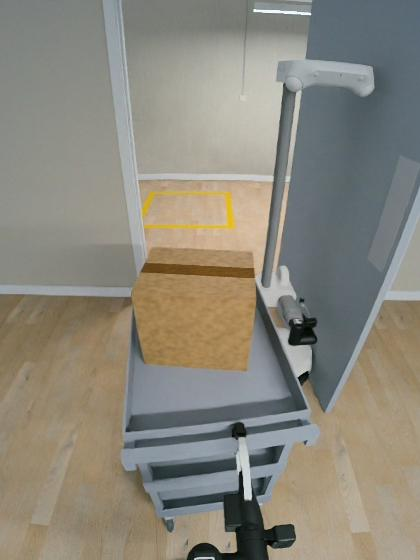

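>>> move:
  r2: {"base":{"translate_m":0.4,"strafe_m":0.03},"contact_limits":{"translate_m":0.35},"pace":"default"}
  blocking: false

>>> wait:
  seconds: 3
  cameras: ["r1_head_right_camera","r2_head_camera"]

Scene clock: 242.40 s.
move: r2 moving
r1: as last shown
r1.lidar_m: 0.76 0.30 0.25 - 0.25 0.26 0.63 1.13 1.12 0.56 0.26 0.32
r1.motor_effort: lift_m=+21(21) arm_m=-4(4) wheel_0=-4(4) wheel_1=+6(6) wheel_2=+1(1)
r1.servo_current: wrist_yaw_rad=59(59) wrist_pitch_rad=39(46) wrist_roll_rad=46(59) gripper_m=39(46)
r1.contact_limits: strafe_m 1
r1.wrist_depth_mm: - 135 - - 415 235 176 / - 120 142 - 424 237 178 / - 125 176 - 430 239 179 / 109 135 210 - 397 241 180 / 215 - - - 397 242 181 / 1499 1808 193 1756 188 242 181 / 1098 1118 1118 153 364 214 181
r2.base_odometry: x=-2.515 y=-0.597 heading=-3.093
r2.turned_by_wheels: -0.001
r2.turned_by_imu: +0.000
r2.base_tilt: forward=-0.7 right=+0.0
r2.lidar_m: 0.36 0.39 2.43 2.37 2.53 3.62 3.93 3.18 2.43 2.36 2.53 0.44
r2.base_status: translate_m moving; strafe_m moving
r2.joint_positions: lift_m=+0.688 arm_m=+0.000 wrist_yaw_rad=-0.011 wrist_pitch_rad=+0.008 wrist_roll_rad=+1.570 gripper_m=-0.020
r2.joint_status: not commanded
r2.measured_speeds: translate_m=+0.120 strafe_m=+0.010 rotate_rad=-0.004 lift_m=+0.000 arm_m=+0.000 wrist_yaw_rad=+0.000 wrist_pitch_rad=+0.000 wrist_roll_rad=+0.000
r2.motor_effort: lift_m=+20(21) arm_m=+4(5) wheel_0=+5(8) wheel_1=+7(9) wheel_2=-18(19)
r2.servo_current: wrist_yaw_rad=59(72) wrist_pitch_rad=52(52) wrist_roll_rad=46(52) gripper_m=52(59)
r2.contact_limits: translate_m 0.35
r2.hand_pose: x=+0.4582 y=-0.0907 z=+0.8638 quat_wxyz=(+0.707, +0.707, -0.001, -0.007) (m; r2's base frame)
r2.wrist_depth_mm: - - - 188 251 259 260 / 878 - - 185 248 1008 866 / 1078 - - 181 244 1042 - / - - 508 179 238 842 - / 1756 436 436 176 235 842 - / 1708 445 186 172 180 - - / - 125 449 - 229 - -
pictures: none

Scene clock: 244.73 s.
earlier move: r2 done
r1.base_odometry: x=-2.009 y=-0.255 heading=-2.337
r1.turned_by_wheels: +0.000
r1.turned_by_imu: +0.000
r1.base_tilt: forward=-1.6 right=+1.3
r1.lidar_m: 5.06 0.28 0.25 - 0.25 0.27 0.61 1.16 0.35 0.28 0.30 0.34
r1.base_status: not commanded
r1.joint_positions: lift_m=+0.300 arm_m=+0.000 wrist_yaw_rad=+3.196 wrist_pitch_rad=+0.002 wrist_roll_rad=+0.000 gripper_m=+0.056
r1.joint_status: not commanded
r1.measured_speeds: all 0
r1.motor_effort: lift_m=+21(21) arm_m=-4(4) wheel_0=-4(4) wheel_1=+6(6) wheel_2=+1(1)
r1.servo_current: wrist_yaw_rad=52(72) wrist_pitch_rad=46(52) wrist_roll_rad=52(65) gripper_m=46(46)
r1.contact_limits: strafe_m 1
r1.hand_pose: x=-0.1218 y=+0.0716 z=+0.4774 quat_wxyz=(-0.027, -0.001, +0.000, +1.000) (m; r1's base frame)
r1.wrist_depth_mm: - 135 - - 418 234 176 / - 120 142 - 427 236 177 / - 125 176 - 433 239 179 / 109 136 211 - 397 240 180 / 216 - - - 399 242 181 / 1499 1808 194 1756 187 242 181 / 1098 1118 1118 153 364 213 181
r2.base_odometry: x=-2.882 y=-0.642 heading=-3.092
r2.turned_by_wheels: +0.001
r2.turned_by_imu: -0.001
r2.base_tilt: forward=-0.7 right=+0.1
r2.lidar_m: 0.34 0.33 2.38 2.31 2.44 3.53 - 3.28 2.48 2.42 0.87 0.46
r2.base_status: done
r2.joint_positions: lift_m=+0.688 arm_m=+0.000 wrist_yaw_rad=-0.003 wrist_pitch_rad=+0.008 wrist_roll_rad=+1.570 gripper_m=-0.020
r2.joint_status: not commanded
r2.measured_speeds: all 0
r2.motor_effort: lift_m=+20(21) arm_m=+5(5) wheel_0=+3(8) wheel_1=+3(9) wheel_2=-2(21)
r2.servo_current: wrist_yaw_rad=52(78) wrist_pitch_rad=46(59) wrist_roll_rad=52(65) gripper_m=52(59)
r2.contact_limits: translate_m 0.35
r2.hand_pose: x=+0.4590 y=-0.0882 z=+0.8638 quat_wxyz=(+0.708, +0.707, +0.002, -0.004) (m; r2's base frame)
r2.wrist_depth_mm: - - - 227 239 - 778 / 691 - - 213 283 296 297 / - - - 202 267 1661 512 / - - - 190 252 1537 - / - 466 439 182 239 820 - / - 424 186 172 179 - - / - 142 421 - 220 - -
wait: 2.33 of 3 s (r2 has come to rest)
pictures: r1_head_right_camera, r2_head_camera
Images, in order (width x height): r1_head_right_camera 420x672, r2_head_camera 420x560.

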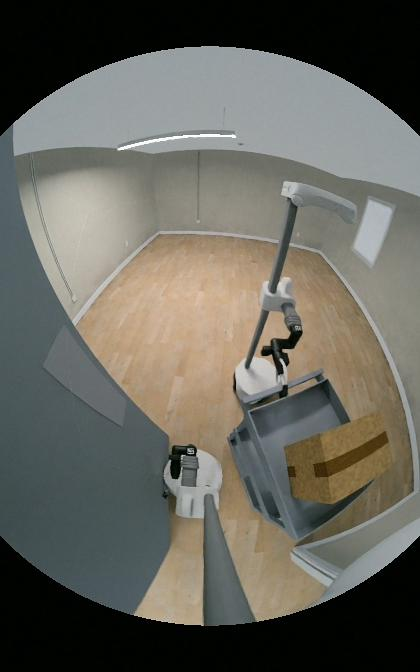

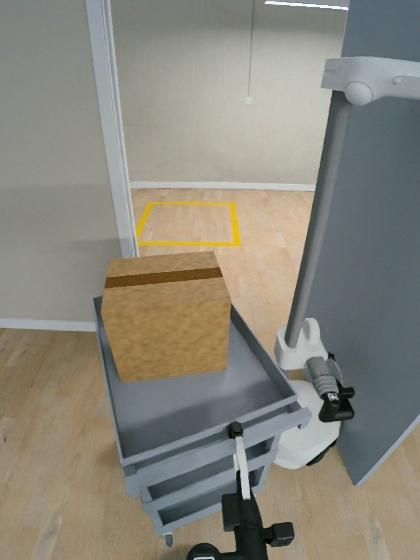

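>>> move:
  r2: {"base":{"translate_m":-0.4,"strafe_m":-0.03},"contact_limits":{"translate_m":0.35},"pace":"default"}
  blocking: false

>>> wait:
  seconds: 3

>>> move:
  r2: {"base":{"strafe_m":0.15},"pace":"default"}
  blocking: false

>>> wait:
  seconds: 3
  cameras: ["r1_head_right_camera","r2_head_camera"]

Scene clock: 252.70 s.
move: r2 moving
r1: as last shown
r1.lidar_m: 5.07 0.29 0.25 - 0.25 0.25 0.63 1.17 0.36 0.29 0.30 0.36
r1.motor_effort: lift_m=+21(21) arm_m=-4(4) wheel_0=-3(4) wheel_1=+6(6) wheel_2=+1(1)
r1.servo_current: wrist_yaw_rad=46(65) wrist_pitch_rad=39(46) wrist_roll_rad=39(65) gripper_m=39(46)
r1.contact_limits: strafe_m 1
r1.wrist_depth_mm: - 135 - - 415 234 176 / - 120 142 - 430 236 178 / - 125 176 - 430 239 179 / 109 135 211 - 394 240 180 / 215 - - - 399 243 181 / 1499 1756 194 1756 188 242 181 / 1118 1098 1118 153 366 213 181
r2.base_odometry: x=-2.851 y=-0.639 heading=-3.092
r2.turned_by_wheels: +0.000
r2.turned_by_imu: +0.000
r2.base_tilt: forward=-0.6 right=+0.1
r2.lidar_m: 0.33 0.35 2.37 2.32 2.48 3.56 - 3.28 2.47 2.41 0.89 0.45
r2.base_status: translate_m moving; strafe_m moving
r2.joint_positions: lift_m=+0.688 arm_m=+0.000 wrist_yaw_rad=+0.002 wrist_pitch_rad=+0.008 wrist_roll_rad=+1.570 gripper_m=-0.020
r2.joint_status: not commanded
r2.measured_speeds: translate_m=-0.122 strafe_m=-0.008 rotate_rad=-0.003 lift_m=+0.000 arm_m=+0.000 wrist_yaw_rad=+0.000 wrist_pitch_rad=+0.000 wrist_roll_rad=+0.000
r2.motor_effort: lift_m=+20(21) arm_m=+1(4) wheel_0=-8(9) wheel_1=-10(10) wheel_2=+15(18)
r2.servo_current: wrist_yaw_rad=39(59) wrist_pitch_rad=52(59) wrist_roll_rad=52(52) gripper_m=52(59)
r2.contact_limits: translate_m 0.35
r2.hand_pose: x=+0.4594 y=-0.0869 z=+0.8638 quat_wxyz=(+0.708, +0.707, +0.003, -0.002) (m; r2's base frame)
r2.wrist_depth_mm: - - - 223 263 - 1078 / 699 723 - 211 278 296 294 / - - - 200 265 1661 535 / - - - 189 251 820 - / - 439 433 182 239 831 - / - 430 186 172 179 - - / - 142 430 - 222 - -
pictures: none

Scene clock: 255.03 s.
earlier move: r2 done
r1.base_odometry: x=-2.009 y=-0.255 heading=-2.337
r1.turned_by_wheels: +0.000
r1.turned_by_imu: +0.000
r1.base_tilt: forward=-1.6 right=+1.3
r1.lidar_m: 0.72 0.29 0.25 - 0.25 0.25 0.62 1.15 1.12 2.75 0.30 0.37
r1.base_status: not commanded
r1.joint_positions: lift_m=+0.300 arm_m=+0.000 wrist_yaw_rad=+3.196 wrist_pitch_rad=+0.002 wrist_roll_rad=+0.000 gripper_m=+0.056
r1.joint_status: not commanded
r1.measured_speeds: all 0
r1.motor_effort: lift_m=+21(21) arm_m=-4(4) wheel_0=-4(4) wheel_1=+6(6) wheel_2=+1(1)
r1.servo_current: wrist_yaw_rad=46(72) wrist_pitch_rad=52(52) wrist_roll_rad=52(65) gripper_m=39(52)
r1.contact_limits: strafe_m 1
r1.hand_pose: x=-0.1218 y=+0.0716 z=+0.4774 quat_wxyz=(-0.027, -0.001, +0.000, +1.000) (m; r1's base frame)
r1.wrist_depth_mm: - 134 - - 415 234 175 / - 120 142 - 427 236 178 / - 125 177 - 433 240 178 / 109 135 211 - 394 240 180 / 215 - - - 399 241 181 / 1499 1863 194 1756 188 241 181 / 1118 1098 1118 153 364 213 182
r2.base_odometry: x=-2.484 y=-0.592 heading=-3.092
r2.turned_by_wheels: +0.000
r2.turned_by_imu: +0.001
r2.base_tilt: forward=-0.7 right=+0.1
r2.lidar_m: 0.37 0.39 2.43 2.38 2.54 3.63 3.92 3.21 2.44 2.36 2.54 0.45
r2.base_status: done
r2.joint_positions: lift_m=+0.688 arm_m=+0.000 wrist_yaw_rad=+0.005 wrist_pitch_rad=+0.008 wrist_roll_rad=+1.570 gripper_m=-0.020
r2.joint_status: not commanded
r2.measured_speeds: all 0
r2.motor_effort: lift_m=+20(21) arm_m=-3(4) wheel_0=-2(11) wheel_1=-4(11) wheel_2=+1(22)
r2.servo_current: wrist_yaw_rad=59(78) wrist_pitch_rad=59(59) wrist_roll_rad=46(59) gripper_m=59(59)
r2.contact_limits: translate_m 0.35
r2.hand_pose: x=+0.4597 y=-0.0859 z=+0.8638 quat_wxyz=(+0.708, +0.707, +0.005, -0.001) (m; r2's base frame)
r2.wrist_depth_mm: - - - 193 257 266 266 / - - - 189 251 1042 891 / 1756 - - 185 247 1078 - / 1756 - 554 181 240 854 - / 1756 439 439 178 236 842 - / - 442 187 174 178 - - / - 125 449 - 227 - -
wait: 2.33 of 3 s (r2 has come to rest)
pictures: none

Scene clock: 255.53 s.
move: r2 moving
r1: as last shown
r1.lidar_m: 0.75 0.29 0.25 - 0.25 0.27 0.60 1.16 1.12 2.72 0.30 0.37
r1.servo_current: wrist_yaw_rad=46(59) wrist_pitch_rad=39(46) wrist_roll_rad=39(52) gripper_m=46(46)
r1.contact_limits: strafe_m 1
r1.wrist_depth_mm: - 135 - - 415 235 176 / - 120 143 - 427 238 177 / - 125 176 - 433 239 178 / 109 135 211 - 397 239 180 / 215 - - - 399 242 181 / 1499 1808 193 1808 188 242 181 / 1118 1138 1118 153 366 213 181
r2.base_odometry: x=-2.482 y=-0.629 heading=-3.093
r2.turned_by_wheels: -0.001
r2.turned_by_imu: -0.001
r2.base_tilt: forward=-0.7 right=+0.1
r2.lidar_m: 0.37 0.38 2.42 2.34 2.46 3.60 3.92 3.24 2.45 2.39 2.57 0.46
r2.base_status: strafe_m moving
r2.joint_positions: lift_m=+0.688 arm_m=+0.000 wrist_yaw_rad=-0.008 wrist_pitch_rad=+0.008 wrist_roll_rad=+1.570 gripper_m=-0.020
r2.joint_status: not commanded
r2.measured_speeds: translate_m=+0.001 strafe_m=+0.141 rotate_rad=-0.005 lift_m=+0.000 arm_m=+0.000 wrist_yaw_rad=-0.029 wrist_pitch_rad=+0.000 wrist_roll_rad=+0.000
r2.motor_effort: lift_m=+20(21) arm_m=-4(4) wheel_0=-13(16) wheel_1=+10(10) wheel_2=+0(2)
r2.servo_current: wrist_yaw_rad=52(59) wrist_pitch_rad=46(59) wrist_roll_rad=39(59) gripper_m=52(59)
r2.hand_pose: x=+0.4586 y=-0.0897 z=+0.8638 quat_wxyz=(+0.708, +0.707, +0.000, -0.005) (m; r2's base frame)
r2.wrist_depth_mm: - - - 196 262 270 271 / - - - 190 254 1078 878 / - - - 186 247 1060 - / 1756 - 597 181 242 842 - / 1756 439 439 178 236 831 - / 1756 439 188 172 181 - - / - 124 442 - 226 - -
pictures: none

Scene clock: 256.77 s.
earlier move: r2 done
r1.base_odometry: x=-2.009 y=-0.255 heading=-2.337
r1.turned_by_wheels: +0.000
r1.turned_by_imu: +0.000
r1.base_tilt: forward=-1.6 right=+1.3
r1.lidar_m: 5.07 0.31 0.25 - 0.25 0.25 0.63 1.16 1.15 0.62 0.31 0.38
r1.base_status: not commanded
r1.joint_positions: lift_m=+0.300 arm_m=+0.000 wrist_yaw_rad=+3.196 wrist_pitch_rad=+0.002 wrist_roll_rad=+0.000 gripper_m=+0.056
r1.joint_status: not commanded
r1.measured_speeds: all 0
r1.motor_effort: lift_m=+21(21) arm_m=-4(4) wheel_0=-4(4) wheel_1=+6(6) wheel_2=+1(1)
r1.servo_current: wrist_yaw_rad=52(59) wrist_pitch_rad=39(46) wrist_roll_rad=39(59) gripper_m=39(46)
r1.contact_limits: strafe_m 1
r1.hand_pose: x=-0.1218 y=+0.0716 z=+0.4774 quat_wxyz=(-0.027, -0.001, +0.000, +1.000) (m; r1's base frame)
r1.wrist_depth_mm: - 135 - - 415 235 176 / - 120 142 - 424 236 177 / - 125 176 - 433 238 178 / 109 135 211 - 394 241 180 / 215 - - - 399 241 180 / 1499 1756 193 1756 187 241 181 / 1118 1118 1118 154 359 213 181
r2.base_odometry: x=-2.476 y=-0.742 heading=-3.093
r2.turned_by_wheels: +0.000
r2.turned_by_imu: -0.001
r2.base_tilt: forward=-0.7 right=+0.1
r2.lidar_m: 0.38 0.40 2.28 2.24 2.36 3.37 3.91 3.39 2.60 2.52 2.66 0.44
r2.base_status: done
r2.joint_positions: lift_m=+0.688 arm_m=+0.000 wrist_yaw_rad=-0.009 wrist_pitch_rad=+0.008 wrist_roll_rad=+1.570 gripper_m=-0.020
r2.joint_status: not commanded
r2.measured_speeds: all 0
r2.motor_effort: lift_m=+20(21) arm_m=-3(4) wheel_0=-5(18) wheel_1=+2(11) wheel_2=-3(4)
r2.servo_current: wrist_yaw_rad=72(72) wrist_pitch_rad=46(59) wrist_roll_rad=46(59) gripper_m=52(59)
r2.hand_pose: x=+0.4585 y=-0.0901 z=+0.8638 quat_wxyz=(+0.707, +0.707, -0.001, -0.006) (m; r2's base frame)
r2.wrist_depth_mm: - - - 173 234 1078 904 / 1060 - - 173 234 1078 - / - - 492 173 232 820 - / 1708 436 439 233 233 831 - / 1756 455 455 173 233 842 - / - 466 187 172 180 - - / - 124 484 - 232 - -
wait: 1.23 of 3 s (r2 has come to rest)
pictures: r1_head_right_camera, r2_head_camera
Images, in order (width x height): r1_head_right_camera 420x672, r2_head_camera 420x560.

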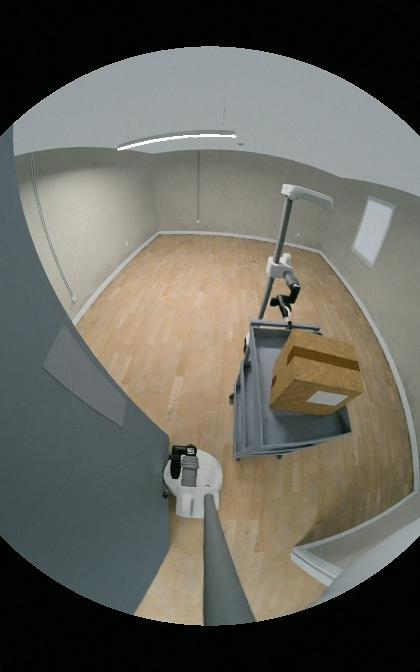

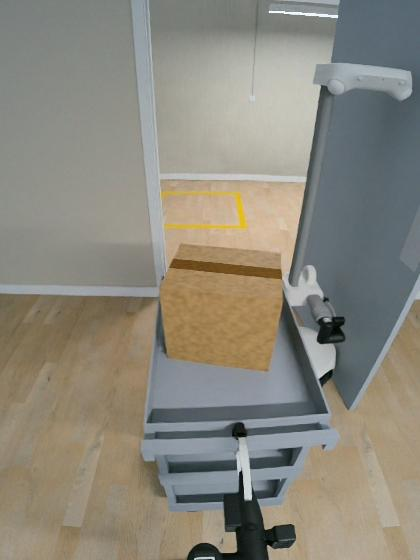

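>>> move:
  r2: {"base":{"translate_m":0.35},"contact_limits":{"translate_m":0.35},"pace":"default"}
  blocking: false

>>> wait:
  seconds: 3
  cameras: ["r1_head_right_camera","r2_head_camera"]

Scene clock: 264.60 s.
move: r2 moving
r1: as last shown
r1.lidar_m: 5.06 0.31 0.25 - 0.25 0.26 0.61 1.15 1.12 0.50 0.28 0.38
r1.servo_current: wrist_yaw_rad=39(78) wrist_pitch_rad=39(46) wrist_roll_rad=52(65) gripper_m=33(46)
r1.contact_limits: strafe_m 1
r1.wrist_depth_mm: - 135 - - 415 234 176 / - 120 142 - 424 236 177 / - 125 177 - 427 239 178 / 109 135 211 - 397 239 180 / 216 - - - 399 242 181 / 1499 1808 194 1756 188 242 181 / 1138 1098 1118 153 364 214 181
r2.base_odometry: x=-2.507 y=-0.744 heading=-3.093
r2.turned_by_wheels: +0.000
r2.turned_by_imu: +0.000
r2.base_tilt: forward=-0.7 right=+0.1
r2.lidar_m: 0.39 0.40 2.26 2.22 2.36 3.42 3.91 3.39 2.57 2.52 2.62 0.40
r2.base_status: translate_m moving
r2.joint_positions: lift_m=+0.688 arm_m=+0.000 wrist_yaw_rad=-0.009 wrist_pitch_rad=+0.008 wrist_roll_rad=+1.570 gripper_m=-0.020
r2.joint_status: not commanded
r2.measured_speeds: translate_m=+0.120 strafe_m=+0.002 rotate_rad=-0.003 lift_m=+0.000 arm_m=+0.000 wrist_yaw_rad=+0.000 wrist_pitch_rad=+0.000 wrist_roll_rad=+0.000
r2.motor_effort: lift_m=+20(21) arm_m=+4(4) wheel_0=+9(9) wheel_1=+7(10) wheel_2=-17(20)
r2.servo_current: wrist_yaw_rad=65(85) wrist_pitch_rad=46(52) wrist_roll_rad=46(59) gripper_m=52(59)
r2.contact_limits: translate_m 0.35
r2.hand_pose: x=+0.4584 y=-0.0901 z=+0.8638 quat_wxyz=(+0.707, +0.707, -0.001, -0.006) (m; r2's base frame)
r2.wrist_depth_mm: - - - 170 230 1078 891 / 1060 - - 170 230 1042 - / - - 455 171 230 809 - / - 439 439 171 231 842 - / 1808 462 449 171 231 854 - / - 466 187 172 179 - - / - 124 484 - 234 1576 -
pictures: none

Scene clock: 266.77 s.
earlier move: r2 done
r1.base_odometry: x=-2.009 y=-0.255 heading=-2.337
r1.turned_by_wheels: +0.000
r1.turned_by_imu: +0.000
r1.base_tilt: forward=-1.6 right=+1.2
r1.lidar_m: 5.06 0.30 0.25 - 0.25 0.25 0.62 1.16 0.25 0.25 0.25 0.36
r1.base_status: not commanded
r1.joint_positions: lift_m=+0.300 arm_m=+0.000 wrist_yaw_rad=+3.196 wrist_pitch_rad=+0.002 wrist_roll_rad=+0.000 gripper_m=+0.056
r1.joint_status: not commanded
r1.measured_speeds: all 0
r1.motor_effort: lift_m=+21(21) arm_m=-4(4) wheel_0=-4(4) wheel_1=+6(6) wheel_2=+1(1)
r1.servo_current: wrist_yaw_rad=46(78) wrist_pitch_rad=39(52) wrist_roll_rad=46(65) gripper_m=39(46)
r1.contact_limits: strafe_m 1
r1.hand_pose: x=-0.1218 y=+0.0716 z=+0.4774 quat_wxyz=(-0.027, -0.001, +0.000, +1.000) (m; r1's base frame)
r1.wrist_depth_mm: - 135 - - 415 235 176 / - 120 142 - 427 236 178 / - 125 176 - 436 239 178 / 109 135 211 - 394 241 180 / 215 - - - 399 241 181 / 1499 1756 194 1756 188 243 182 / 1118 1138 1098 153 364 213 181
r2.base_odometry: x=-2.826 y=-0.759 heading=-3.092
r2.turned_by_wheels: +0.001
r2.turned_by_imu: +0.003
r2.base_tilt: forward=-0.7 right=+0.1
r2.lidar_m: 0.41 0.45 2.25 2.20 2.36 3.33 - 3.41 2.64 2.53 0.98 0.41
r2.base_status: done
r2.joint_positions: lift_m=+0.688 arm_m=+0.000 wrist_yaw_rad=+0.002 wrist_pitch_rad=+0.008 wrist_roll_rad=+1.570 gripper_m=-0.020
r2.joint_status: not commanded
r2.measured_speeds: all 0
r2.motor_effort: lift_m=+20(21) arm_m=+4(5) wheel_0=+6(17) wheel_1=+4(12) wheel_2=-3(21)
r2.servo_current: wrist_yaw_rad=52(85) wrist_pitch_rad=52(59) wrist_roll_rad=46(59) gripper_m=59(59)
r2.contact_limits: translate_m 0.35
r2.hand_pose: x=+0.4595 y=-0.0867 z=+0.8638 quat_wxyz=(+0.708, +0.707, +0.004, -0.002) (m; r2's base frame)
r2.wrist_depth_mm: 741 - - 149 206 732 - / - - - 153 211 - - / - 413 413 156 216 820 - / - 442 439 163 224 831 - / - 480 469 168 229 - - / - 500 185 172 180 - - / - 124 - - 243 - 480
wait: 2.17 of 3 s (r2 has come to rest)
pictures: r1_head_right_camera, r2_head_camera
Images, in order (width x height): r1_head_right_camera 420x672, r2_head_camera 420x560.

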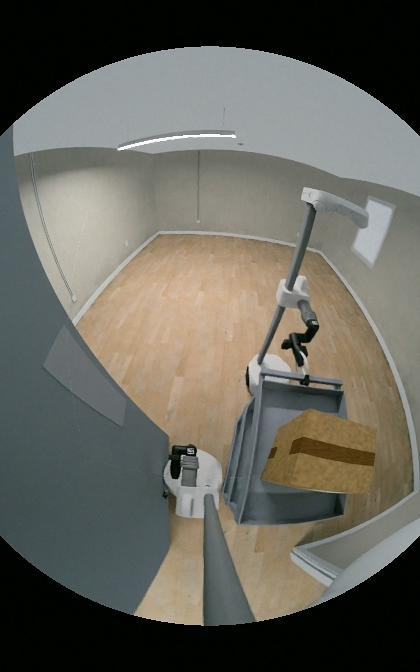

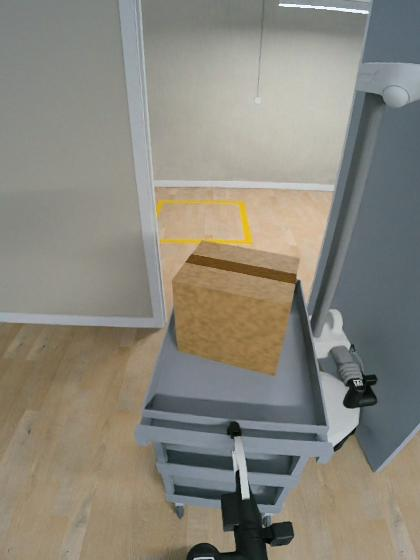

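>>> move:
  r2: {"base":{"translate_m":0.3,"strafe_m":-0.07},"contact_limits":{"translate_m":0.35},"pace":"default"}
  blocking: false

>>> wait:
  seconds: 3
  cameras: ["r1_head_right_camera","r2_head_camera"]

Scene clock: 273.63 s.
move: r2 moving
r1: as last shown
r1.base_tilt: forward=-1.6 right=+1.3
r1.lidar_m: 5.06 0.31 0.25 - 0.25 0.26 0.60 1.15 0.25 0.25 0.25 0.37
r1.servo_current: wrist_yaw_rad=39(59) wrist_pitch_rad=52(52) wrist_roll_rad=52(65) gripper_m=39(46)
r1.contact_limits: strafe_m 1
r1.wrist_depth_mm: - 135 - - 415 235 176 / - 120 142 - 424 237 177 / - 125 177 - 430 238 179 / 109 136 211 - 394 241 180 / 215 - - - 399 242 181 / 1464 1808 193 1756 187 242 181 / 1118 1138 1118 153 364 214 180
r2.base_odometry: x=-2.857 y=-0.754 heading=-3.092
r2.turned_by_wheels: +0.000
r2.turned_by_imu: +0.002
r2.base_tilt: forward=-0.7 right=+0.1
r2.lidar_m: 0.41 0.44 2.28 2.21 2.35 3.36 - 3.39 2.59 2.54 0.97 0.42
r2.base_status: translate_m moving; strafe_m moving
r2.joint_positions: lift_m=+0.688 arm_m=+0.000 wrist_yaw_rad=+0.002 wrist_pitch_rad=+0.008 wrist_roll_rad=+1.570 gripper_m=-0.020
r2.joint_status: not commanded
r2.measured_speeds: translate_m=+0.120 strafe_m=-0.028 rotate_rad=-0.006 lift_m=+0.000 arm_m=+0.000 wrist_yaw_rad=+0.000 wrist_pitch_rad=+0.000 wrist_roll_rad=+0.000
r2.motor_effort: lift_m=+21(21) arm_m=+5(5) wheel_0=+11(15) wheel_1=+6(9) wheel_2=-13(18)
r2.servo_current: wrist_yaw_rad=52(52) wrist_pitch_rad=52(52) wrist_roll_rad=46(52) gripper_m=46(52)
r2.contact_limits: translate_m 0.35
r2.hand_pose: x=+0.4595 y=-0.0867 z=+0.8638 quat_wxyz=(+0.708, +0.707, +0.004, -0.002) (m; r2's base frame)
r2.wrist_depth_mm: - - - 146 203 723 - / - - 597 151 208 - - / - 413 410 154 215 809 - / - 442 442 160 221 831 - / - 484 473 166 229 - - / - 496 187 170 180 - - / - - - - 244 1430 504
pictures: none

Scene clock: 275.63 s.
earlier move: r2 done
r1.base_odometry: x=-2.009 y=-0.255 heading=-2.338
r1.turned_by_wheels: +0.000
r1.turned_by_imu: -0.001
r1.base_tilt: forward=-1.6 right=+1.3
r1.lidar_m: 5.04 0.31 0.25 - 0.25 0.25 0.64 0.25 0.25 0.25 0.25 0.57
r1.base_status: not commanded
r1.joint_positions: lift_m=+0.300 arm_m=+0.000 wrist_yaw_rad=+3.196 wrist_pitch_rad=+0.002 wrist_roll_rad=+0.000 gripper_m=+0.056
r1.joint_status: not commanded
r1.measured_speeds: all 0
r1.motor_effort: lift_m=+21(21) arm_m=-4(4) wheel_0=-2(4) wheel_1=+2(6) wheel_2=-1(1)
r1.servo_current: wrist_yaw_rad=59(65) wrist_pitch_rad=46(52) wrist_roll_rad=65(78) gripper_m=39(52)
r1.contact_limits: strafe_m 1
r1.hand_pose: x=-0.1218 y=+0.0716 z=+0.4774 quat_wxyz=(-0.027, -0.001, +0.000, +1.000) (m; r1's base frame)
r1.wrist_depth_mm: - 135 - - 415 234 175 / - 120 142 - 424 237 178 / - 125 177 - 430 239 178 / 109 135 211 - 394 240 179 / 137 544 - - 399 242 181 / 1499 1661 194 1808 189 243 182 / 1118 1118 1098 153 364 213 181
r2.base_odometry: x=-3.129 y=-0.705 heading=-3.091
r2.turned_by_wheels: +0.001
r2.turned_by_imu: +0.003
r2.base_tilt: forward=-0.7 right=+0.0
r2.lidar_m: 0.42 0.44 2.08 2.25 2.40 3.44 - 3.31 2.56 2.50 0.58 0.40
r2.base_status: done
r2.joint_positions: lift_m=+0.688 arm_m=+0.000 wrist_yaw_rad=+0.006 wrist_pitch_rad=+0.008 wrist_roll_rad=+1.570 gripper_m=-0.020
r2.joint_status: not commanded
r2.measured_speeds: all 0
r2.motor_effort: lift_m=+20(21) arm_m=+4(5) wheel_0=+10(18) wheel_1=+4(9) wheel_2=+1(18)
r2.servo_current: wrist_yaw_rad=52(59) wrist_pitch_rad=52(52) wrist_roll_rad=46(59) gripper_m=46(59)
r2.contact_limits: translate_m 0.35
r2.hand_pose: x=+0.4598 y=-0.0856 z=+0.8638 quat_wxyz=(+0.708, +0.707, +0.005, +0.000) (m; r2's base frame)
r2.wrist_depth_mm: - - - 143 200 1499 - / - - 564 148 206 - - / - 410 413 153 212 809 - / - 439 439 159 220 842 - / - 488 477 166 229 - - / - 517 187 171 179 - - / - - - - 246 - 484
wait: 2.00 of 3 s (r2 has come to rest)
pictures: r1_head_right_camera, r2_head_camera
Images, in order (width x height): r1_head_right_camera 420x672, r2_head_camera 420x560.

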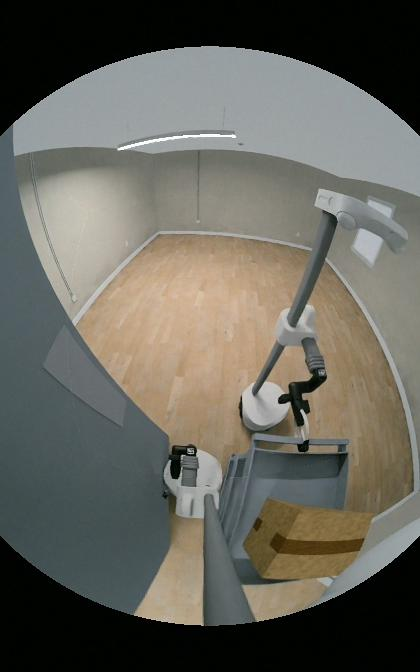

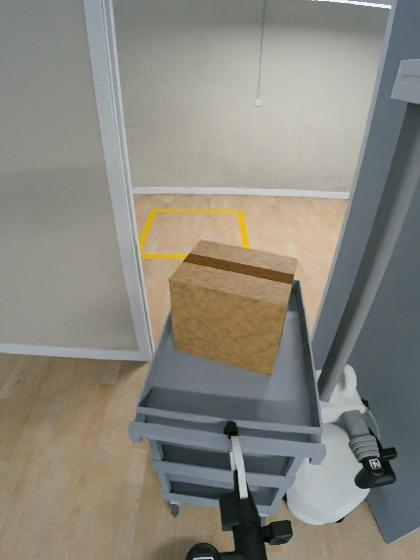

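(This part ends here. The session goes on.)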